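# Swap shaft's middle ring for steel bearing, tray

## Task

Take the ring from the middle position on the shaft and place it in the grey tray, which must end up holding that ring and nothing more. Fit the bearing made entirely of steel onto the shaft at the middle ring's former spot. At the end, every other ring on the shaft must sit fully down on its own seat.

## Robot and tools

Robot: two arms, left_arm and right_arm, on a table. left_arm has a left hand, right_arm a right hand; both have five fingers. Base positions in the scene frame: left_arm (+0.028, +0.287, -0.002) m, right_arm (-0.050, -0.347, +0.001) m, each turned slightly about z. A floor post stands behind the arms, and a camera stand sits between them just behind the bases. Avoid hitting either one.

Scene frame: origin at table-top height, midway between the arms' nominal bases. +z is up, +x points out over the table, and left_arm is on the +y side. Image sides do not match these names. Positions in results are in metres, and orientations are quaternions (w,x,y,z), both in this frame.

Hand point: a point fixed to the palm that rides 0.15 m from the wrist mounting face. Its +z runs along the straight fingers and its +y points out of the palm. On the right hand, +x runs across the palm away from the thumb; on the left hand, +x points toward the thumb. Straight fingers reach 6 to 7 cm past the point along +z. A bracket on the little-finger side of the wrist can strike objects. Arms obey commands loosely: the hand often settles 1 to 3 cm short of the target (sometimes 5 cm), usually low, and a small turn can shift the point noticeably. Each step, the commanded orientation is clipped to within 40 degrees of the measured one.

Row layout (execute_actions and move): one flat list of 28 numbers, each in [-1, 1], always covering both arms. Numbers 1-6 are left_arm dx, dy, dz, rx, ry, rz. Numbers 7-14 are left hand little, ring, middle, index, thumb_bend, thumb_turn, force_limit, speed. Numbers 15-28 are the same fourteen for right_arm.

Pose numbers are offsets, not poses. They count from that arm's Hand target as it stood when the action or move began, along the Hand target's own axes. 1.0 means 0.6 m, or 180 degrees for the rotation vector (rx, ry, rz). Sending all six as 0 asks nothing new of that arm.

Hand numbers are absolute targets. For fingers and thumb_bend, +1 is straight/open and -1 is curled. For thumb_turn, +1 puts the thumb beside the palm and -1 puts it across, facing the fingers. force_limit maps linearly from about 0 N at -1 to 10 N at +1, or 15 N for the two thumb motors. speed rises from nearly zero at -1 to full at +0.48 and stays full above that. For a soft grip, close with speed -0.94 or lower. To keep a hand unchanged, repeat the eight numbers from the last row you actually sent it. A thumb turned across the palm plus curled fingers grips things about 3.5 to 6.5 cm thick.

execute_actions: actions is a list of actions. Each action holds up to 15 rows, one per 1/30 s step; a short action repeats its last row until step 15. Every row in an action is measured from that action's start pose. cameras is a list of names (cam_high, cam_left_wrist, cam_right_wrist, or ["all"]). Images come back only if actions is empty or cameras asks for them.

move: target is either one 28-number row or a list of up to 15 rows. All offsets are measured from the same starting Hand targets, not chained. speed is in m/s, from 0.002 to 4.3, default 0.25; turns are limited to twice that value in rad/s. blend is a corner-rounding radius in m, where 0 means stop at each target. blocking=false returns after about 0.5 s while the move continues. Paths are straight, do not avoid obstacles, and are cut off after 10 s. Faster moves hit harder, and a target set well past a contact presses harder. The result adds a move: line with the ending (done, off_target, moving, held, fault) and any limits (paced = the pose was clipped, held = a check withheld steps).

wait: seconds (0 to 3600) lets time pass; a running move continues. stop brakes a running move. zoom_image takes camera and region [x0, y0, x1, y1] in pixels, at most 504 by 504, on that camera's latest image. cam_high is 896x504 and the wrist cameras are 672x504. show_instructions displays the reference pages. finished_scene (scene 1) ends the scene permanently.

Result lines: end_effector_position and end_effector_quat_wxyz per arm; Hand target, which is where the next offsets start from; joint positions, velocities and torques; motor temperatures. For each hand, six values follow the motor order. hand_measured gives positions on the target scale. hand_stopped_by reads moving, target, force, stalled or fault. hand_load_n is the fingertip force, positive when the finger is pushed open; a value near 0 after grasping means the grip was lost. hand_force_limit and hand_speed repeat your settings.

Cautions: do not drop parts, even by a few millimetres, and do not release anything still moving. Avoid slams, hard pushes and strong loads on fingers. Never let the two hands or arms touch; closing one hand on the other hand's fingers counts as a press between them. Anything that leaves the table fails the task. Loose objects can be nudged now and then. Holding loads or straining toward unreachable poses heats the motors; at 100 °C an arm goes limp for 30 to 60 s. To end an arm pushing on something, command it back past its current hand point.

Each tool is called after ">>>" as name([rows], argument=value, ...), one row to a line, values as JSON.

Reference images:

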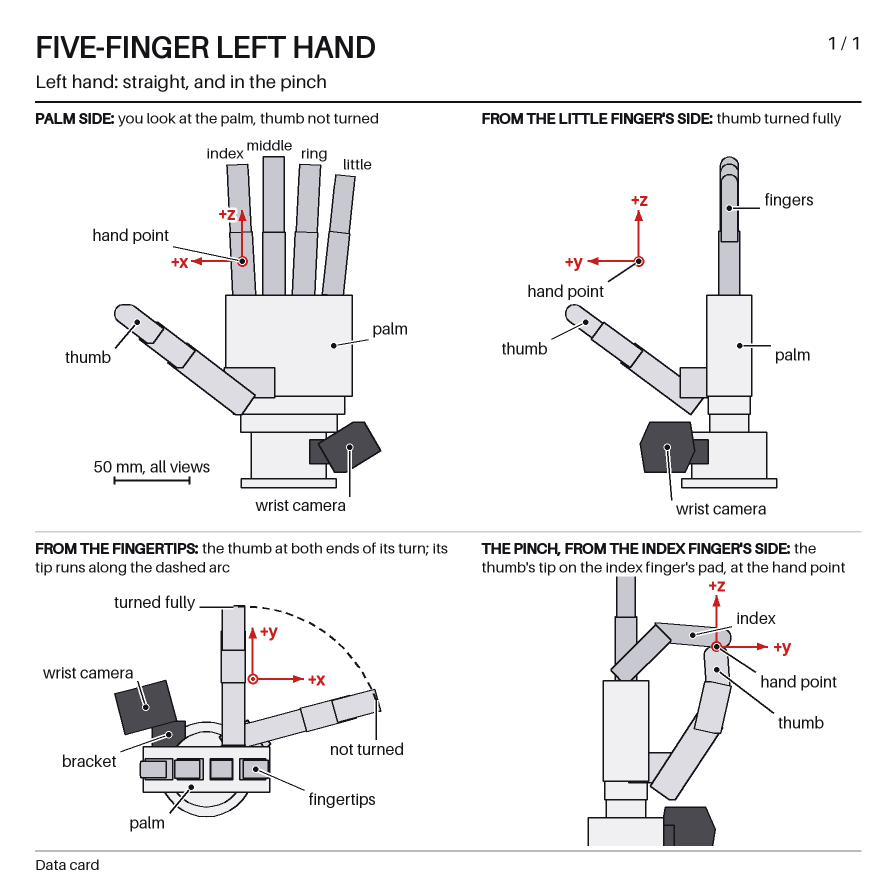

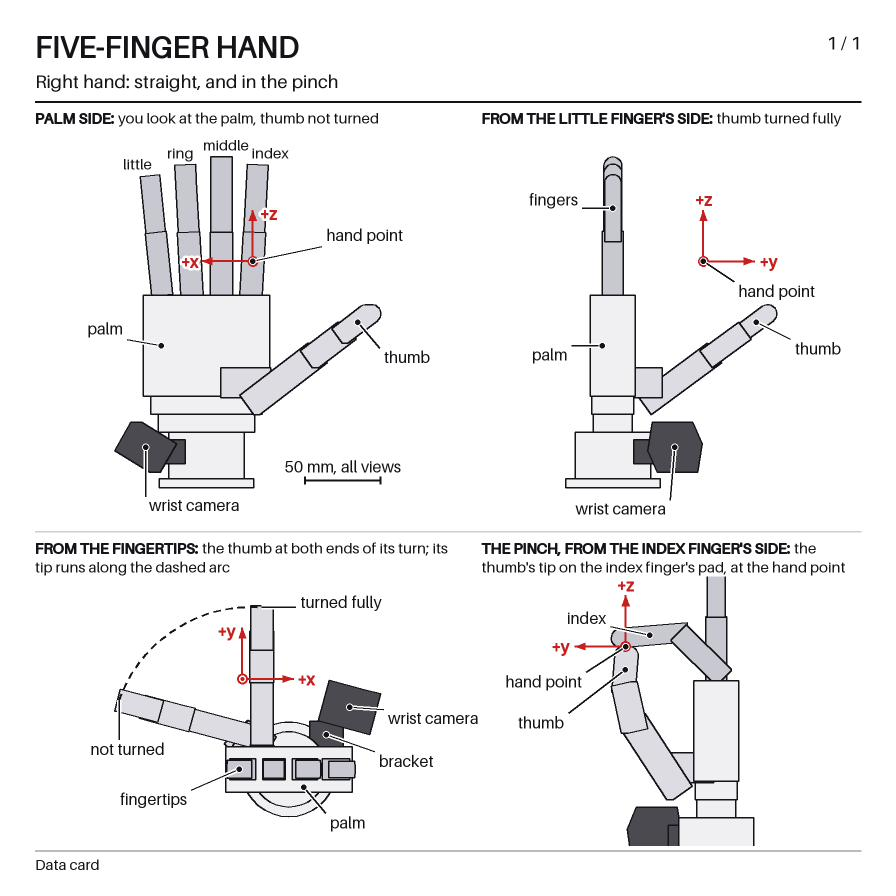

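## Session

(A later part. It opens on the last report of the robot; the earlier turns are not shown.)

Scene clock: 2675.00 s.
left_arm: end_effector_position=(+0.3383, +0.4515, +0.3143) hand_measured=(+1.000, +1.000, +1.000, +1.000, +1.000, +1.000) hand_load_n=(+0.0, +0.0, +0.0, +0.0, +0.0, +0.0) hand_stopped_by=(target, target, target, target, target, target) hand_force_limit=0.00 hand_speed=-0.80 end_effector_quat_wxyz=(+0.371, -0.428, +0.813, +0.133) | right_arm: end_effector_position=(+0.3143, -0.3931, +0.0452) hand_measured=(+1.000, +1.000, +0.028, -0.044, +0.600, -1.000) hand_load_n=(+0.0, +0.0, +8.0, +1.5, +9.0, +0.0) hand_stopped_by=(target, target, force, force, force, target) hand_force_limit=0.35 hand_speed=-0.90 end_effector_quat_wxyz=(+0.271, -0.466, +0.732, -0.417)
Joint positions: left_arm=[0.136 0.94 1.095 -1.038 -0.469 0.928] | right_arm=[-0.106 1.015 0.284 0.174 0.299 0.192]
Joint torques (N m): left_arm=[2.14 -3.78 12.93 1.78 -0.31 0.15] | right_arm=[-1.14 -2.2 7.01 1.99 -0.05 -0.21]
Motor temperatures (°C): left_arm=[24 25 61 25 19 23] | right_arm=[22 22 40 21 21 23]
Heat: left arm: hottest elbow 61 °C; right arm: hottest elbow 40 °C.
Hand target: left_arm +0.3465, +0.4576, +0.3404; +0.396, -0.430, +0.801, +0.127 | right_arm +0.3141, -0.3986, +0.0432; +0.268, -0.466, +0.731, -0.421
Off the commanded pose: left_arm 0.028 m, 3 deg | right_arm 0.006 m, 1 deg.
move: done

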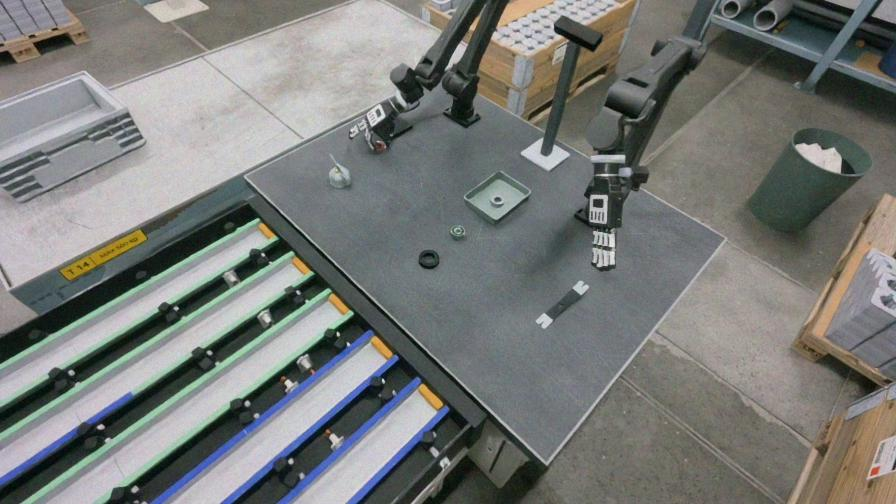

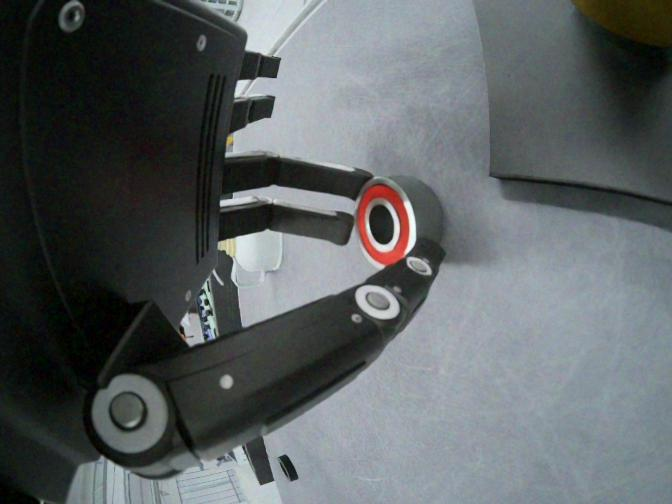

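>>> move(target=[0,0,0,0,0,0,1,1,1,1,1,1,0,-0.8,0,0.0043,0.0025,0,0,0,1,1,-0.2,-0.2,0.3,-1,0.35,-0.9], speed=0.03, cameras=["cam_right_wrist"])

>>> zoom_image(camera="cam_right_wrist", region=[310, 150, 470, 300])

Scene clock: 2683.73 s.
left_arm: end_effector_position=(+0.3383, +0.4515, +0.3143) hand_measured=(+1.000, +1.000, +1.000, +1.000, +1.000, +1.000) hand_load_n=(+0.0, +0.0, +0.0, +0.0, +0.0, +0.0) hand_stopped_by=(target, target, target, target, target, target) hand_force_limit=0.00 hand_speed=-0.80 end_effector_quat_wxyz=(+0.371, -0.428, +0.813, +0.133) | right_arm: end_effector_position=(+0.3159, -0.3932, +0.0446) hand_measured=(+1.000, +1.000, +0.028, -0.044, +0.600, -1.000) hand_load_n=(-0.5, +0.0, +8.5, +1.5, +9.5, -0.5) hand_stopped_by=(target, target, force, force, force, target) hand_force_limit=0.35 hand_speed=-0.90 end_effector_quat_wxyz=(+0.274, -0.465, +0.731, -0.418)
Joint positions: left_arm=[0.136 0.94 1.095 -1.038 -0.469 0.928] | right_arm=[-0.106 1.025 0.281 0.192 0.299 0.192]
Joint torques (N m): left_arm=[2.2 -3.84 12.93 1.8 -0.31 0.15] | right_arm=[-1.14 -2.08 6.84 2 -0.05 -0.2]
Motor temperatures (°C): left_arm=[24 25 61 25 19 23] | right_arm=[22 22 40 21 21 23]
Heat: left arm: hottest elbow 61 °C; right arm: hottest elbow 40 °C.
Hand target: left_arm +0.3465, +0.4576, +0.3404; +0.396, -0.430, +0.801, +0.127 | right_arm +0.3140, -0.3985, +0.0401; +0.268, -0.466, +0.731, -0.421
Off the commanded pose: left_arm 0.028 m, 3 deg | right_arm 0.007 m, 1 deg.
move: done

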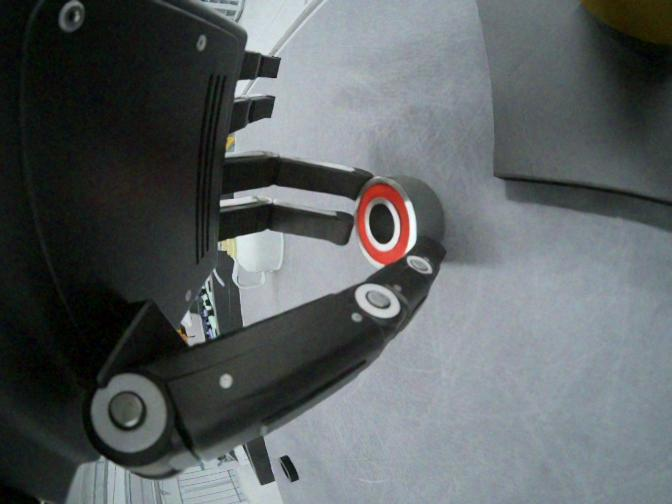

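Scaled by 3.150 from the camera's image (finer frame: 960x720).

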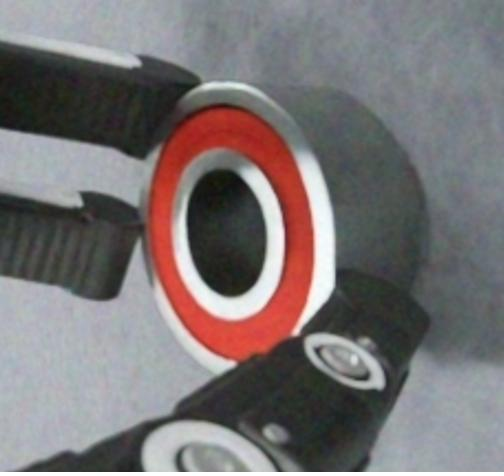

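>>> move(target=[0,0,0,0,0,0,1,1,1,1,1,1,0,-0.8,0,0,0,0,0,0,1,1,0.3,0.3,0.75,-1,0.2,-0.9], cameras=["cam_high","cam_right_wrist"])

>>> zoom_image(camera="cam_high", region=[345, 110, 405, 170])

>>> zoom_image(camera="cam_right_wrist", region=[310, 150, 470, 300])

Scene clock: 2694.23 s.
left_arm: end_effector_position=(+0.3383, +0.4515, +0.3143) hand_measured=(+1.000, +1.000, +1.000, +1.000, +1.000, +1.000) hand_load_n=(+0.0, +0.0, +0.0, +0.0, +0.0, +0.0) hand_stopped_by=(target, target, target, target, target, target) hand_force_limit=0.00 hand_speed=-0.80 end_effector_quat_wxyz=(+0.371, -0.428, +0.813, +0.133) | right_arm: end_effector_position=(+0.3132, -0.3930, +0.0402) hand_measured=(+1.000, +1.000, +0.300, +0.300, +0.750, -1.000) hand_load_n=(+0.0, +0.0, +0.0, +0.0, +0.0, +0.0) hand_stopped_by=(target, target, target, target, target, target) hand_force_limit=0.20 hand_speed=-0.90 end_effector_quat_wxyz=(+0.270, -0.467, +0.733, -0.416)
Joint positions: left_arm=[0.136 0.94 1.095 -1.038 -0.469 0.928] | right_arm=[-0.106 1.03 0.277 0.192 0.299 0.192]
Joint torques (N m): left_arm=[2.14 -3.78 12.92 1.8 -0.31 0.15] | right_arm=[-1.14 -2.49 7.15 1.95 -0.03 -0.21]
Motor temperatures (°C): left_arm=[24 25 61 25 19 23] | right_arm=[22 22 40 21 21 23]
Heat: left arm: hottest elbow 61 °C; right arm: hottest elbow 40 °C.
Hand target: left_arm +0.3465, +0.4576, +0.3404; +0.396, -0.430, +0.801, +0.127 | right_arm +0.3140, -0.3985, +0.0401; +0.268, -0.466, +0.731, -0.421
Off the commanded pose: left_arm 0.028 m, 3 deg | right_arm 0.006 m, 1 deg.
move: done

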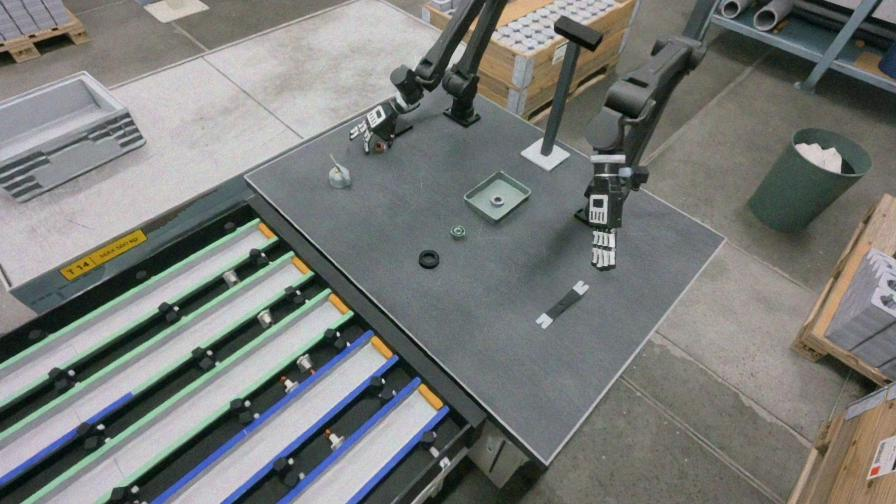

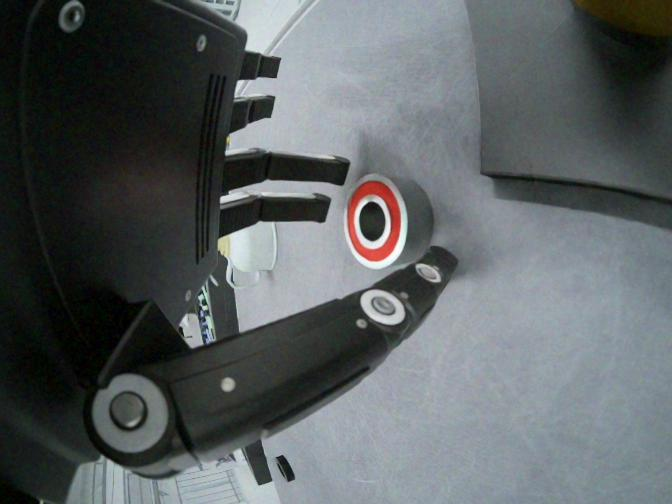

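Scaled by 8.400 from the camera's image (finer frame: 1280x720).

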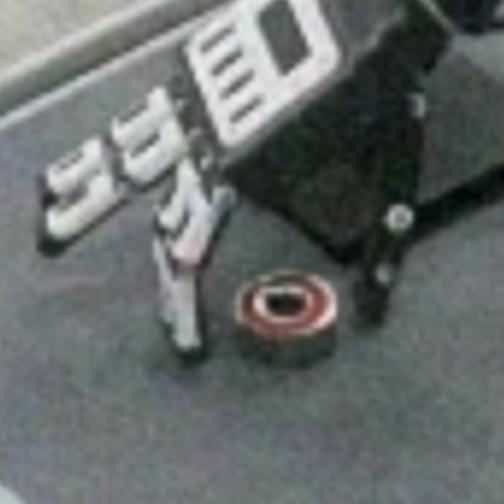

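Scaled by 3.150 from the camera's image (finer frame: 960x720).

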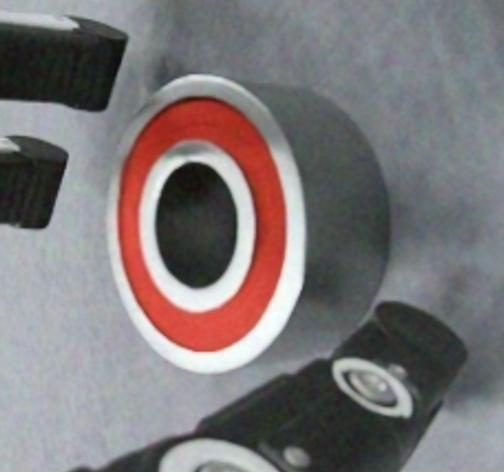

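>>> move(target=[0,0,0,0,0,0,1,1,1,1,1,1,0,-0.8,0,0,0,0,0,0,1,1,-0.1,-0.1,0.35,-1,0.1,-0.92], cameras=["cam_high","cam_right_wrist"])

>>> zoom_image(camera="cam_high", region=[345, 110, 405, 170])

>>> zoom_image(camera="cam_right_wrist", region=[310, 150, 470, 300])

Scene clock: 2708.10 s.
left_arm: end_effector_position=(+0.3383, +0.4515, +0.3143) hand_measured=(+1.000, +1.000, +1.000, +1.000, +1.000, +1.000) hand_load_n=(+0.0, +0.0, +0.0, +0.0, +0.0, +0.0) hand_stopped_by=(target, target, target, target, target, target) hand_force_limit=0.00 hand_speed=-0.80 end_effector_quat_wxyz=(+0.371, -0.428, +0.813, +0.133) | right_arm: end_effector_position=(+0.3132, -0.3929, +0.0401) hand_measured=(+1.000, +1.000, +0.034, -0.020, +0.600, -1.000) hand_load_n=(+0.0, +0.0, +5.0, +6.0, +9.0, -0.5) hand_stopped_by=(target, target, force, force, force, target) hand_force_limit=0.10 hand_speed=-0.92 end_effector_quat_wxyz=(+0.270, -0.467, +0.733, -0.415)
Joint positions: left_arm=[0.136 0.94 1.095 -1.038 -0.469 0.928] | right_arm=[-0.106 1.031 0.277 0.192 0.298 0.192]
Joint torques (N m): left_arm=[2.2 -3.78 12.93 1.8 -0.31 0.15] | right_arm=[-1.03 -2.67 7.15 1.98 -0.02 -0.21]
Motor temperatures (°C): left_arm=[24 25 62 25 19 23] | right_arm=[22 22 39 21 21 23]
Heat: left arm: hottest elbow 62 °C; right arm: hottest elbow 39 °C.
Hand target: left_arm +0.3465, +0.4576, +0.3404; +0.396, -0.430, +0.801, +0.127 | right_arm +0.3140, -0.3985, +0.0401; +0.268, -0.466, +0.731, -0.421
Off the commanded pose: left_arm 0.028 m, 3 deg | right_arm 0.006 m, 1 deg.
move: done

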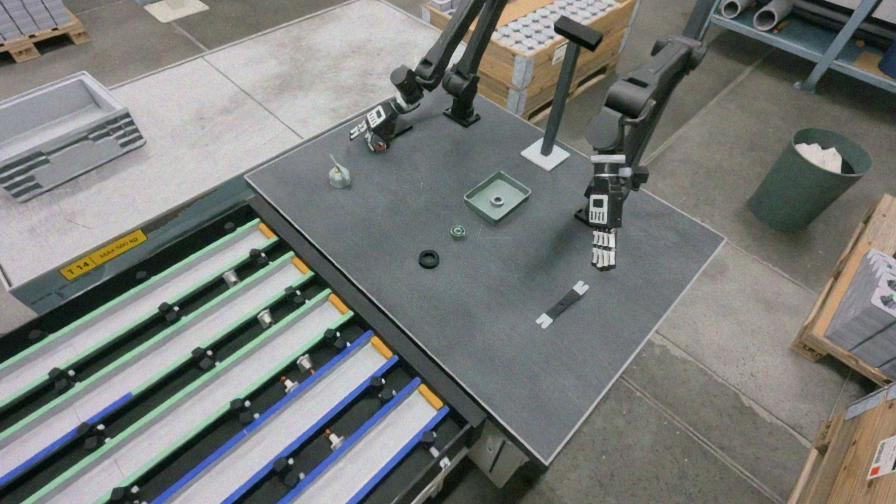

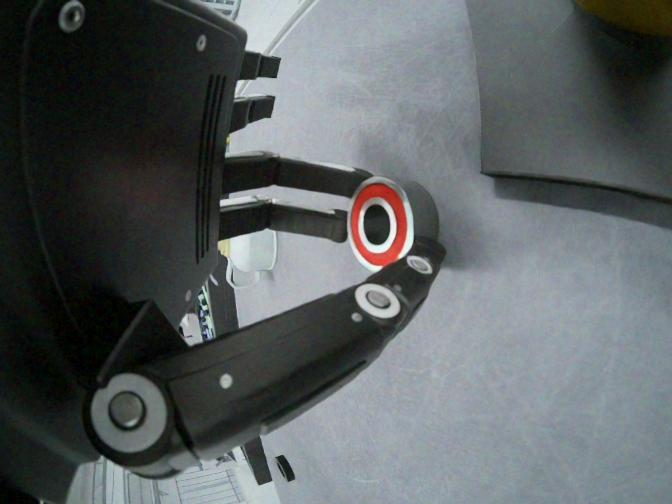

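Scaled by 8.400 from the camera's image (finer frame: 1280x720).

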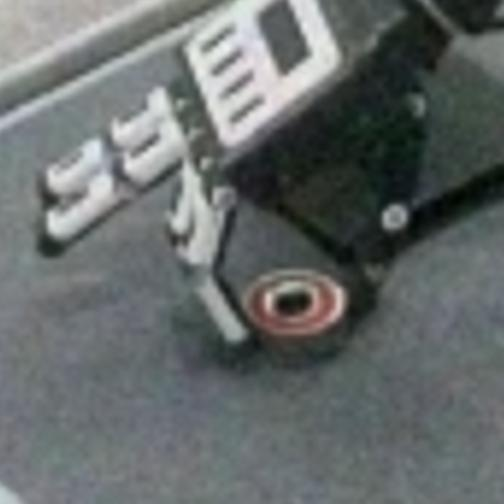

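Scaled by 3.150 from the camera's image (finer frame: 960x720).

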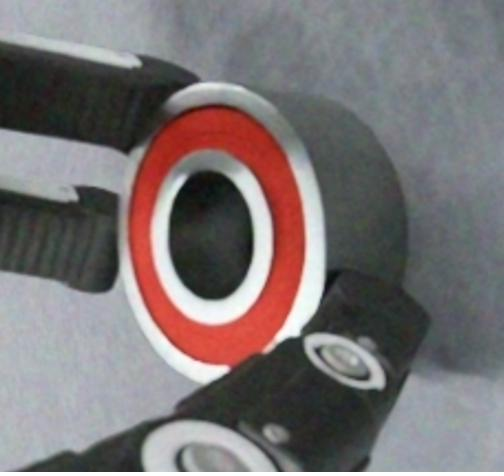

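>>> move(target=[0,0,0,0,0,0,1,1,1,1,1,1,0,-0.8,0,0,0,0,0,0,1,1,-0.2,-0.2,0.3,-1,0.35,-0.9], cameras=[])

>>> move(target=[0,0,0,0,0,0,1,1,1,1,1,1,0,-0.8,0.005,-0.038,-0.012,0,0,0,1,1,-0.2,-0.2,0.3,-1,0.35,-0.9], speed=0.06, cameras=["cam_high","cam_right_wrist"])

>>> zoom_image(camera="cam_high", region=[345, 110, 405, 170])

>>> zoom_image(camera="cam_right_wrist", region=[310, 150, 470, 300])

Scene clock: 2720.10 s.
left_arm: end_effector_position=(+0.3383, +0.4515, +0.3143) hand_measured=(+1.000, +1.000, +1.000, +1.000, +1.000, +1.000) hand_load_n=(+0.0, +0.0, +0.0, +0.0, +0.0, +0.0) hand_stopped_by=(target, target, target, target, target, target) hand_force_limit=0.00 hand_speed=-0.80 end_effector_quat_wxyz=(+0.371, -0.428, +0.813, +0.133) | right_arm: end_effector_position=(+0.3133, -0.3930, +0.0403) hand_measured=(+1.000, +1.000, +0.018, -0.026, +0.604, -1.000) hand_load_n=(+0.0, +0.0, +8.5, +5.0, +12.0, +0.0) hand_stopped_by=(target, target, force, force, force, target) hand_force_limit=0.35 hand_speed=-0.90 end_effector_quat_wxyz=(+0.270, -0.467, +0.733, -0.415)
Joint positions: left_arm=[0.136 0.94 1.095 -1.038 -0.469 0.928] | right_arm=[-0.107 1.031 0.277 0.193 0.298 0.192]
Joint torques (N m): left_arm=[2.2 -3.84 12.92 1.81 -0.31 0.15] | right_arm=[-1.03 -2.61 7.12 1.92 -0.01 -0.2]
Motor temperatures (°C): left_arm=[24 25 62 25 19 23] | right_arm=[22 22 39 21 21 23]
Heat: left arm: hottest elbow 62 °C; right arm: hottest elbow 39 °C.
Hand target: left_arm +0.3465, +0.4576, +0.3404; +0.396, -0.430, +0.801, +0.127 | right_arm +0.3140, -0.3986, +0.0401; +0.268, -0.466, +0.731, -0.421
Off the commanded pose: left_arm 0.028 m, 3 deg | right_arm 0.006 m, 1 deg.
move: done

Scene clock: 2721.03 s.
left_arm: end_effector_position=(+0.3383, +0.4515, +0.3143) hand_measured=(+1.000, +1.000, +1.000, +1.000, +1.000, +1.000) hand_load_n=(+0.0, +0.0, +0.0, +0.0, +0.0, +0.0) hand_stopped_by=(target, target, target, target, target, target) hand_force_limit=0.00 hand_speed=-0.80 end_effector_quat_wxyz=(+0.371, -0.428, +0.813, +0.133) | right_arm: end_effector_position=(+0.3007, -0.3961, +0.0410) hand_measured=(+1.000, +1.000, +0.018, -0.026, +0.604, -1.000) hand_load_n=(-0.5, +0.0, +8.0, +5.0, +12.0, +0.5) hand_stopped_by=(target, target, force, force, force, target) hand_force_limit=0.35 hand_speed=-0.90 end_effector_quat_wxyz=(+0.258, -0.473, +0.738, -0.406)
Joint positions: left_arm=[0.136 0.94 1.095 -1.038 -0.469 0.928] | right_arm=[-0.125 0.976 0.277 0.106 0.283 0.183]
Joint torques (N m): left_arm=[2.14 -3.72 12.93 1.8 -0.31 0.15] | right_arm=[-1.14 -3.96 10.5 0.88 -0.04 -0.23]
Motor temperatures (°C): left_arm=[24 25 62 25 19 23] | right_arm=[22 22 39 21 21 23]
Heat: left arm: hottest elbow 62 °C; right arm: hottest elbow 39 °C.
Hand target: left_arm +0.3465, +0.4576, +0.3404; +0.396, -0.430, +0.801, +0.127 | right_arm +0.3175, -0.4035, +0.0635; +0.268, -0.466, +0.731, -0.421
Off the commanded pose: left_arm 0.028 m, 3 deg | right_arm 0.029 m, 2 deg.
move: off_target (right_arm)

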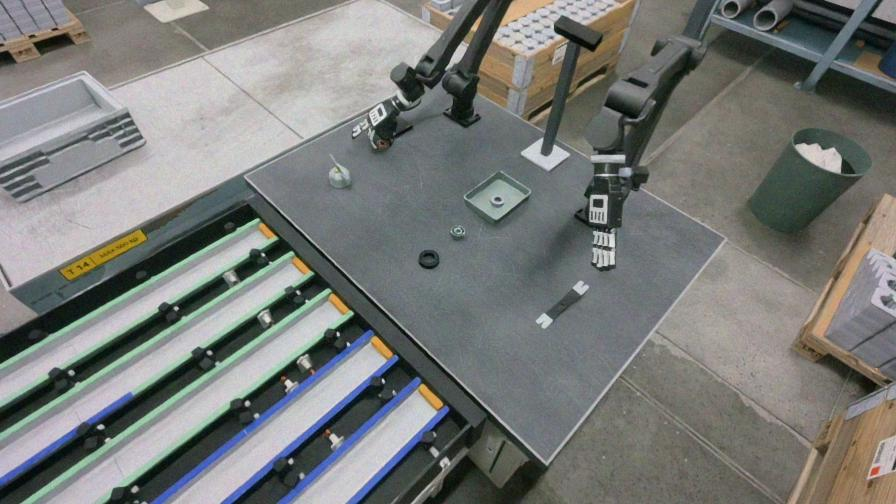

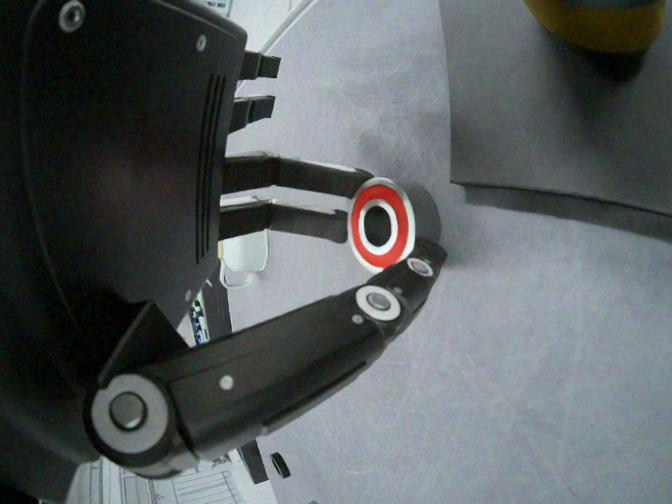

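Scaled by 8.400 from the camera's image (finer frame: 1280x720).

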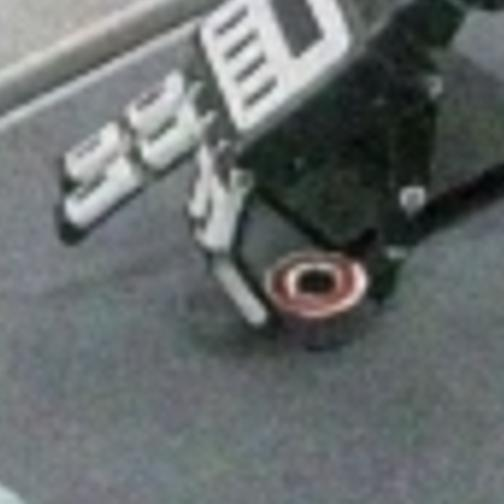

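Scaled by 3.150 from the camera's image (finer frame: 960x720).

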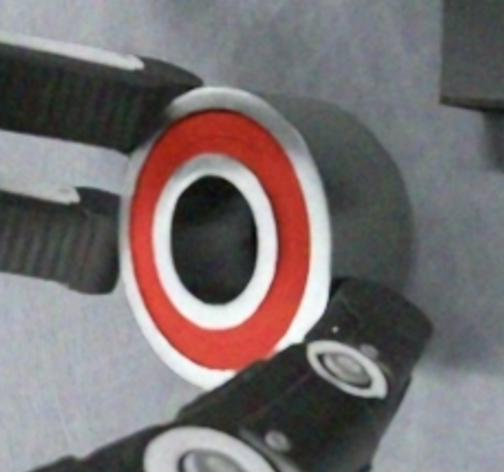

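>>> move([
  [0,0,0,0,0,0,1,1,1,1,1,1,0,-0.8,0,-0.0452,-0.0217,0,0,0,1,1,-0.2,-0.2,0.3,-1,0.35,-0.9],
  [0,0,0,0,0,0,1,1,1,1,1,1,0,-0.8,0.0222,-0.1785,-0.1124,0,0,0,1,1,-0.2,-0.2,0.3,-1,0.35,-0.9],
  [0,0,0,0,0,0,1,1,1,1,1,1,0,-0.8,0.1802,-0.1303,-0.1958,0,0,0,1,1,-0.2,-0.2,0.3,-1,0.35,-0.9],
], speed=[0.08,0.1,0.12], blend=[0.01,0.02,0], cameras=["cam_high","cam_right_wrist"])

>>> zoom_image(camera="cam_high", region=[355, 60, 425, 140])

>>> zoom_image(camera="cam_right_wrist", region=[300, 150, 500, 300])

Scene clock: 2746.73 s.
left_arm: end_effector_position=(+0.3383, +0.4515, +0.3143) hand_measured=(+1.000, +1.000, +1.000, +1.000, +1.000, +1.000) hand_load_n=(+0.0, +0.0, +0.0, +0.0, +0.0, +0.0) hand_stopped_by=(target, target, target, target, target, target) hand_force_limit=0.00 hand_speed=-0.80 end_effector_quat_wxyz=(+0.371, -0.428, +0.813, +0.133) | right_arm: end_effector_position=(+0.2169, -0.4708, +0.1832) hand_measured=(+1.000, +1.000, +0.018, -0.026, +0.604, -1.000) hand_load_n=(+0.0, +0.0, +8.0, +5.0, +12.0, +0.5) hand_stopped_by=(target, target, force, force, force, target) hand_force_limit=0.35 hand_speed=-0.90 end_effector_quat_wxyz=(+0.272, -0.465, +0.734, -0.414)
Joint positions: left_arm=[0.136 0.94 1.095 -1.038 -0.469 0.928] | right_arm=[-0.667 0.475 0.492 -0.562 -0.183 -0.093]
Joint torques (N m): left_arm=[2.14 -3.78 12.93 1.81 -0.31 0.14] | right_arm=[-1.03 0.38 10.47 0.94 -0.26 -0.22]
Motor temperatures (°C): left_arm=[24 25 62 25 19 23] | right_arm=[22 22 41 21 21 23]
Heat: left arm: hottest elbow 62 °C; right arm: hottest elbow 41 °C.
Hand target: left_arm +0.3465, +0.4576, +0.3404; +0.396, -0.430, +0.801, +0.127 | right_arm +0.2152, -0.4750, +0.1900; +0.268, -0.466, +0.731, -0.421
Off the commanded pose: left_arm 0.028 m, 3 deg | right_arm 0.008 m, 1 deg.
move: done

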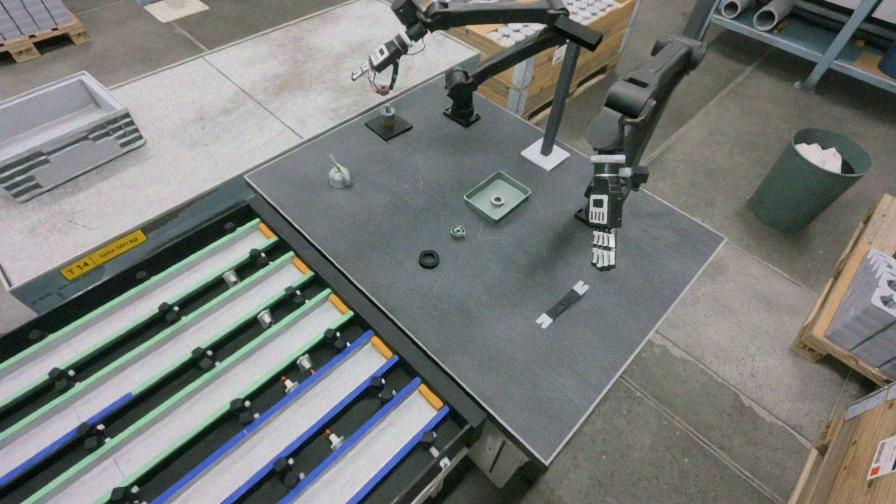

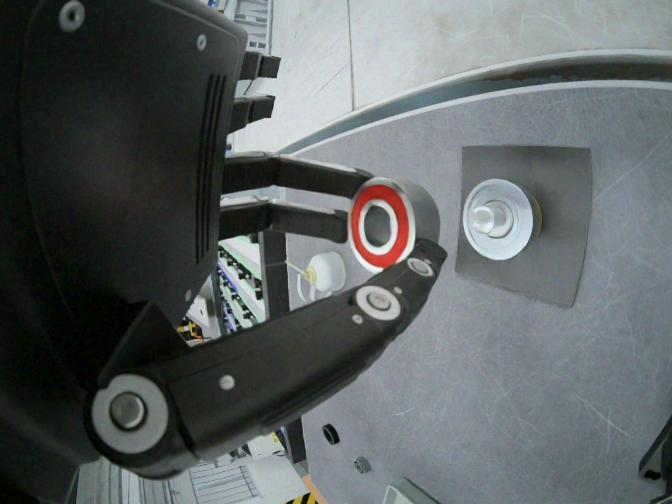

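Scaled by 6.300 from the camera's image (finer frame: 1280x720).

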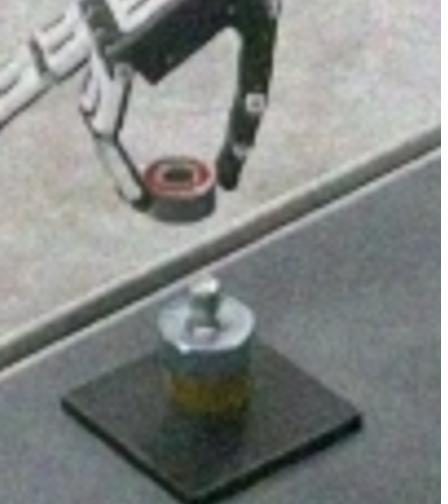

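Scaled by 2.520 from the camera's image (finer frame: 960x720).

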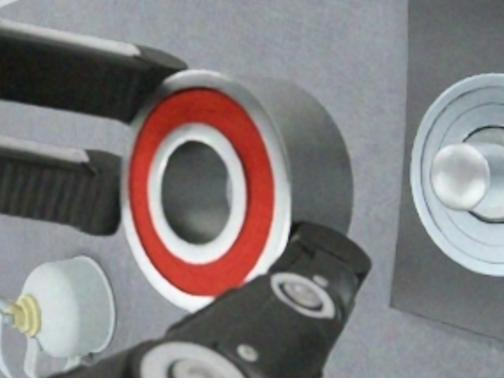

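>>> move(target=[0,0,0,0,0,0,1,1,1,1,1,1,0,-0.8,0.0232,0.0687,0.021,0,0,0,1,1,-0.2,-0.2,0.3,-1,0.35,-0.9], speed=0.1, cameras=["cam_high","cam_right_wrist"])

>>> zoom_image(camera="cam_high", region=[365, 75, 415, 125])

>>> zoom_image(camera="cam_right_wrist", region=[300, 150, 500, 300])

Scene clock: 2785.90 s.
left_arm: end_effector_position=(+0.3383, +0.4515, +0.3143) hand_measured=(+1.000, +1.000, +1.000, +1.000, +1.000, +1.000) hand_load_n=(+0.0, +0.0, +0.0, +0.0, +0.0, +0.0) hand_stopped_by=(target, target, target, target, target, target) hand_force_limit=0.00 hand_speed=-0.80 end_effector_quat_wxyz=(+0.371, -0.428, +0.813, +0.133) | right_arm: end_effector_position=(+0.1977, -0.4754, +0.1381) hand_measured=(+1.000, +1.000, +0.018, -0.026, +0.604, -1.000) hand_load_n=(+0.0, +0.0, +8.0, +5.0, +12.5, +0.5) hand_stopped_by=(target, target, force, force, force, target) hand_force_limit=0.35 hand_speed=-0.90 end_effector_quat_wxyz=(+0.268, -0.466, +0.742, -0.401)
Joint positions: left_arm=[0.136 0.94 1.095 -1.038 -0.469 0.928] | right_arm=[-0.768 0.455 0.386 -0.519 -0.27 -0.147]
Joint torques (N m): left_arm=[2.2 -3.84 12.92 1.8 -0.31 0.14] | right_arm=[-1.14 0.44 9.99 2.22 -0.32 -0.2]
Motor temperatures (°C): left_arm=[24 25 62 25 19 23] | right_arm=[22 21 45 21 21 23]
Heat: left arm: hottest elbow 62 °C; right arm: hottest elbow 45 °C.
Hand target: left_arm +0.3465, +0.4576, +0.3404; +0.396, -0.430, +0.801, +0.127 | right_arm +0.2004, -0.4835, +0.1481; +0.268, -0.466, +0.731, -0.421
Off the commanded pose: left_arm 0.028 m, 3 deg | right_arm 0.013 m, 3 deg.
move: off_target (right_arm)

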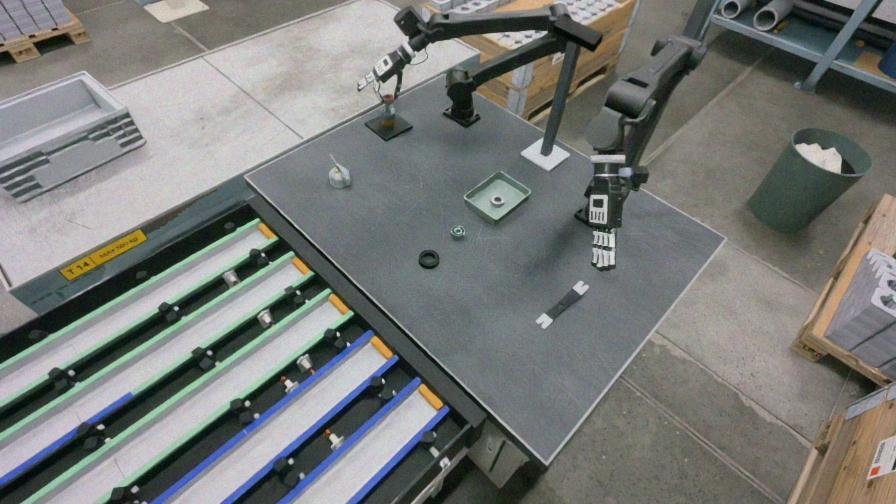

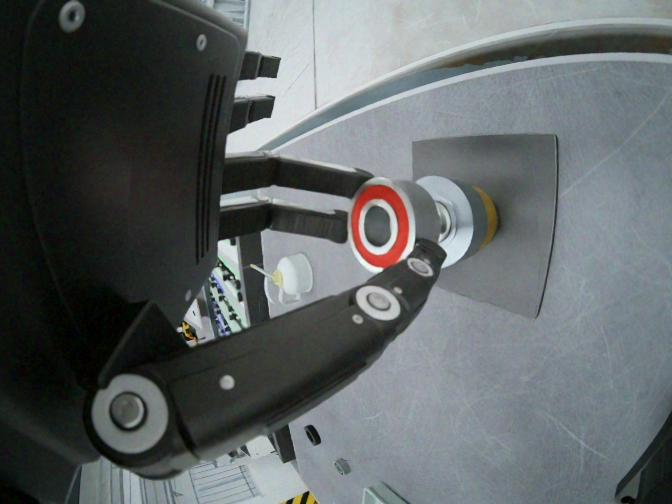

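Scaled by 10.080 from the camera's image (finer frame: 1280x720).

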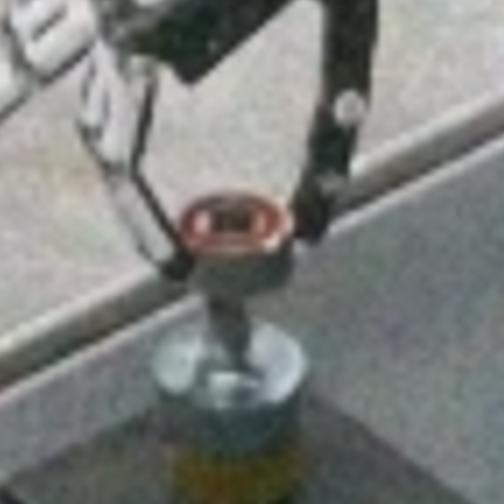

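Scaled by 2.520 from the camera's image (finer frame: 960x720).

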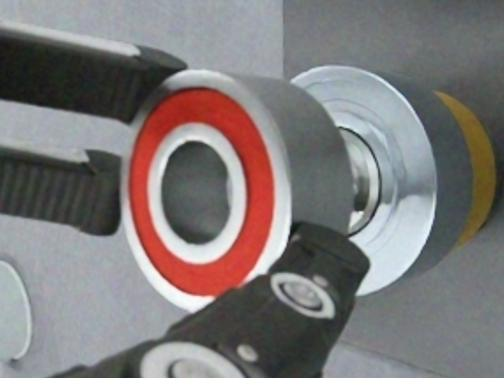

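>>> zoom_image(camera="cam_high", region=[374, 88, 402, 122])

Scaled by 14.824 from the camera's image (finer frame: 1280x720).

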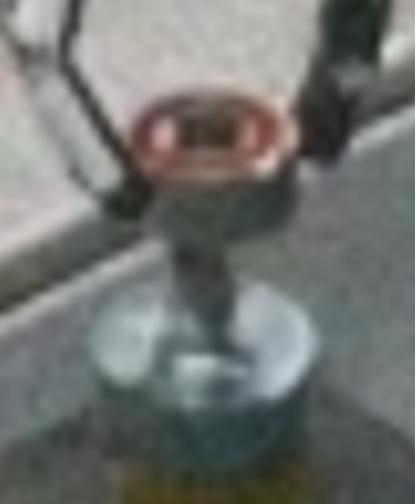

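>>> move(target=[0,0,0,0,0,0,1,1,1,1,1,1,0,-0.8,-0.0063,0.012,0.0226,0.006,0,-0.005,1,1,-0.2,-0.2,0.3,-1,0.35,-0.9], speed=0.05, cameras=["cam_high","cam_right_wrist"])

>>> zoom_image(camera="cam_high", region=[370, 80, 410, 120])

>>> zoom_image(camera="cam_right_wrist", region=[300, 150, 500, 300])

Scene clock: 2904.40 s.
left_arm: end_effector_position=(+0.3383, +0.4515, +0.3143) hand_measured=(+1.000, +1.000, +1.000, +1.000, +1.000, +1.000) hand_load_n=(+0.0, +0.0, +0.0, +0.5, +0.0, +0.0) hand_stopped_by=(target, target, target, target, target, target) hand_force_limit=0.00 hand_speed=-0.80 end_effector_quat_wxyz=(+0.371, -0.428, +0.813, +0.133) | right_arm: end_effector_position=(+0.2033, -0.4827, +0.1300) hand_measured=(+1.000, +1.000, +0.018, -0.026, +0.604, -1.000) hand_load_n=(+0.0, +0.0, +8.0, +5.0, +12.5, +0.5) hand_stopped_by=(target, target, force, force, force, target) hand_force_limit=0.35 hand_speed=-0.90 end_effector_quat_wxyz=(+0.265, -0.463, +0.733, -0.421)
Joint positions: left_arm=[0.136 0.94 1.095 -1.038 -0.469 0.928] | right_arm=[-0.759 0.464 0.35 -0.433 -0.246 -0.148]
Joint torques (N m): left_arm=[2.14 -3.78 12.92 1.8 -0.31 0.15] | right_arm=[0.97 1.44 9.68 2.21 -0.12 -0.1]
Motor temperatures (°C): left_arm=[24 25 62 25 19 23] | right_arm=[22 21 47 22 21 23]
Heat: left arm: hottest elbow 62 °C; right arm: hottest elbow 47 °C.
Hand target: left_arm +0.3465, +0.4576, +0.3404; +0.396, -0.430, +0.801, +0.127 | right_arm +0.2094, -0.4835, +0.1350; +0.269, -0.469, +0.723, -0.430
Off the commanded pose: left_arm 0.028 m, 3 deg | right_arm 0.008 m, 2 deg.
move: done

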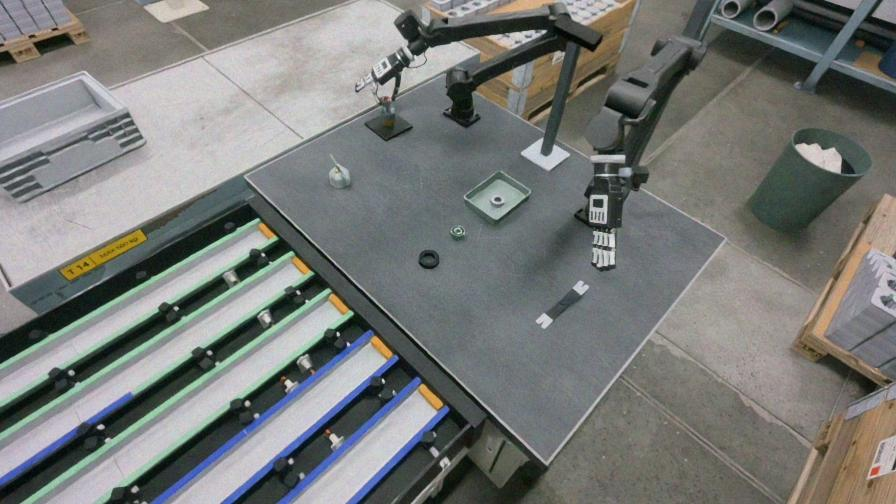

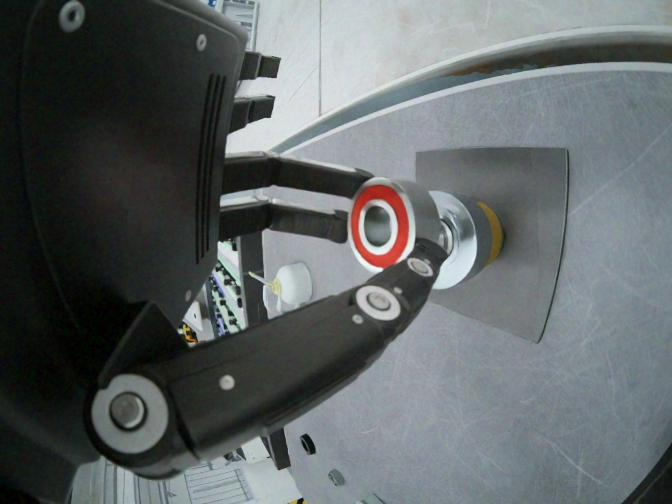

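Scaled by 12.600 from the camera's image (finer frame: 1280x720).

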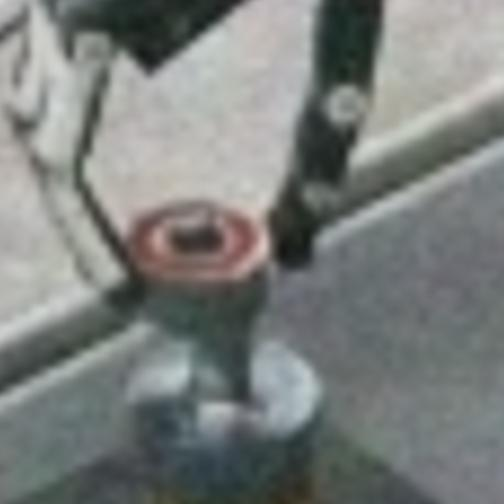

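Scaled by 2.520 from the camera's image (finer frame: 960x720).

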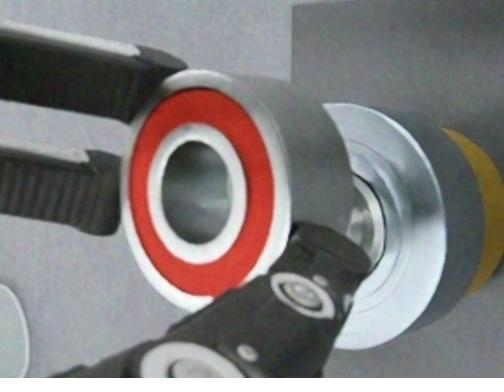

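>>> move(target=[0,0,0,0,0,0,1,1,1,1,1,1,0,-0.8,-0.0092,0.0063,-0.0013,0,0,0,1,1,-0.2,-0.2,0.3,-1,0.35,-0.9], speed=0.05, cameras=["cam_high","cam_right_wrist"])

>>> zoom_image(camera="cam_high", region=[370, 80, 410, 120])

>>> zoom_image(camera="cam_right_wrist", region=[300, 150, 500, 300])

Scene clock: 3010.67 s.
left_arm: end_effector_position=(+0.3383, +0.4515, +0.3143) hand_measured=(+1.000, +1.000, +1.000, +1.000, +1.000, +1.000) hand_load_n=(+0.0, +0.0, +0.0, +0.0, +0.0, +0.0) hand_stopped_by=(target, target, target, target, target, target) hand_force_limit=0.00 hand_speed=-0.80 end_effector_quat_wxyz=(+0.371, -0.428, +0.813, +0.133) | right_arm: end_effector_position=(+0.2049, -0.4797, +0.1295) hand_measured=(+1.000, +1.000, +0.018, -0.026, +0.604, -1.000) hand_load_n=(+0.0, +0.0, +8.5, +4.5, +12.0, +0.0) hand_stopped_by=(target, target, force, force, force, target) hand_force_limit=0.35 hand_speed=-0.90 end_effector_quat_wxyz=(+0.262, -0.468, +0.729, -0.425)
Joint positions: left_arm=[0.136 0.94 1.095 -1.038 -0.469 0.928] | right_arm=[-0.73 0.456 0.346 -0.43 -0.221 -0.148]
Joint torques (N m): left_arm=[2.14 -3.84 12.93 1.8 -0.31 0.15] | right_arm=[1.03 0.67 9.17 2.1 -0.13 0.05]
Motor temperatures (°C): left_arm=[24 25 62 25 19 23] | right_arm=[22 21 42 22 21 23]
Heat: left arm: hottest elbow 62 °C; right arm: hottest elbow 42 °C.
Hand target: left_arm +0.3465, +0.4576, +0.3404; +0.396, -0.430, +0.801, +0.127 | right_arm +0.2094, -0.4775, +0.1321; +0.269, -0.469, +0.723, -0.430
Off the commanded pose: left_arm 0.028 m, 3 deg | right_arm 0.006 m, 1 deg.
move: done

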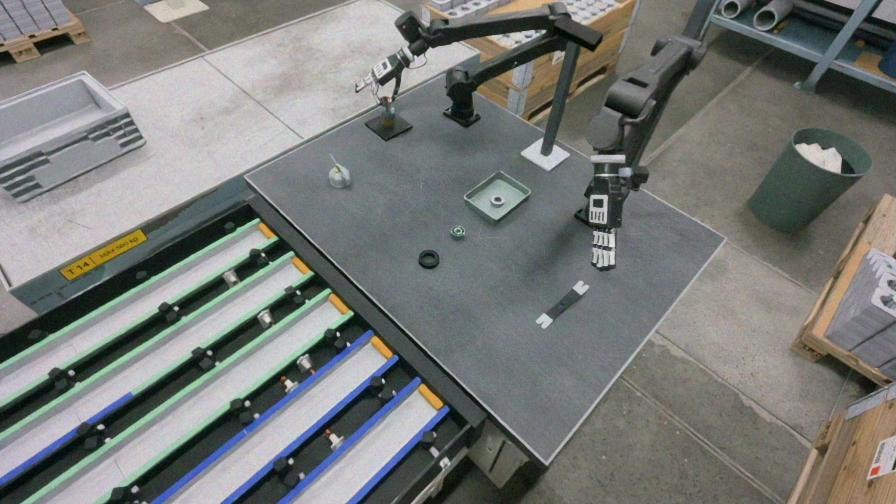

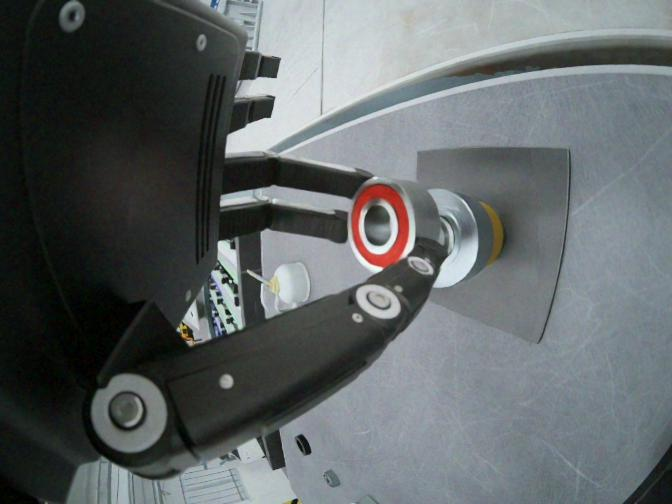

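Scaled by 12.600 from the camera's image (finer frame: 1280x720).

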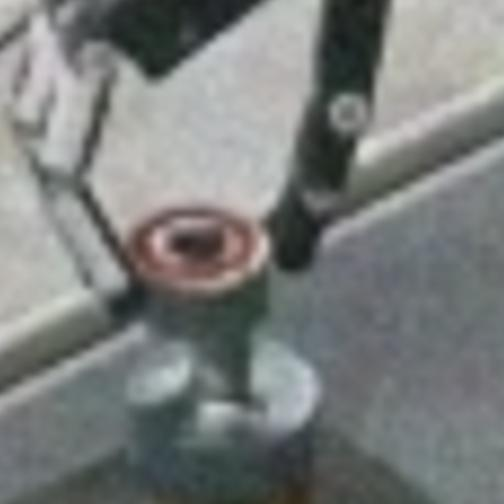

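Scaled by 2.520 from the camera's image (finer frame: 960x720).

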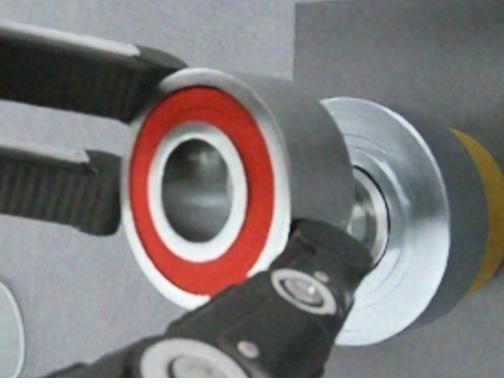

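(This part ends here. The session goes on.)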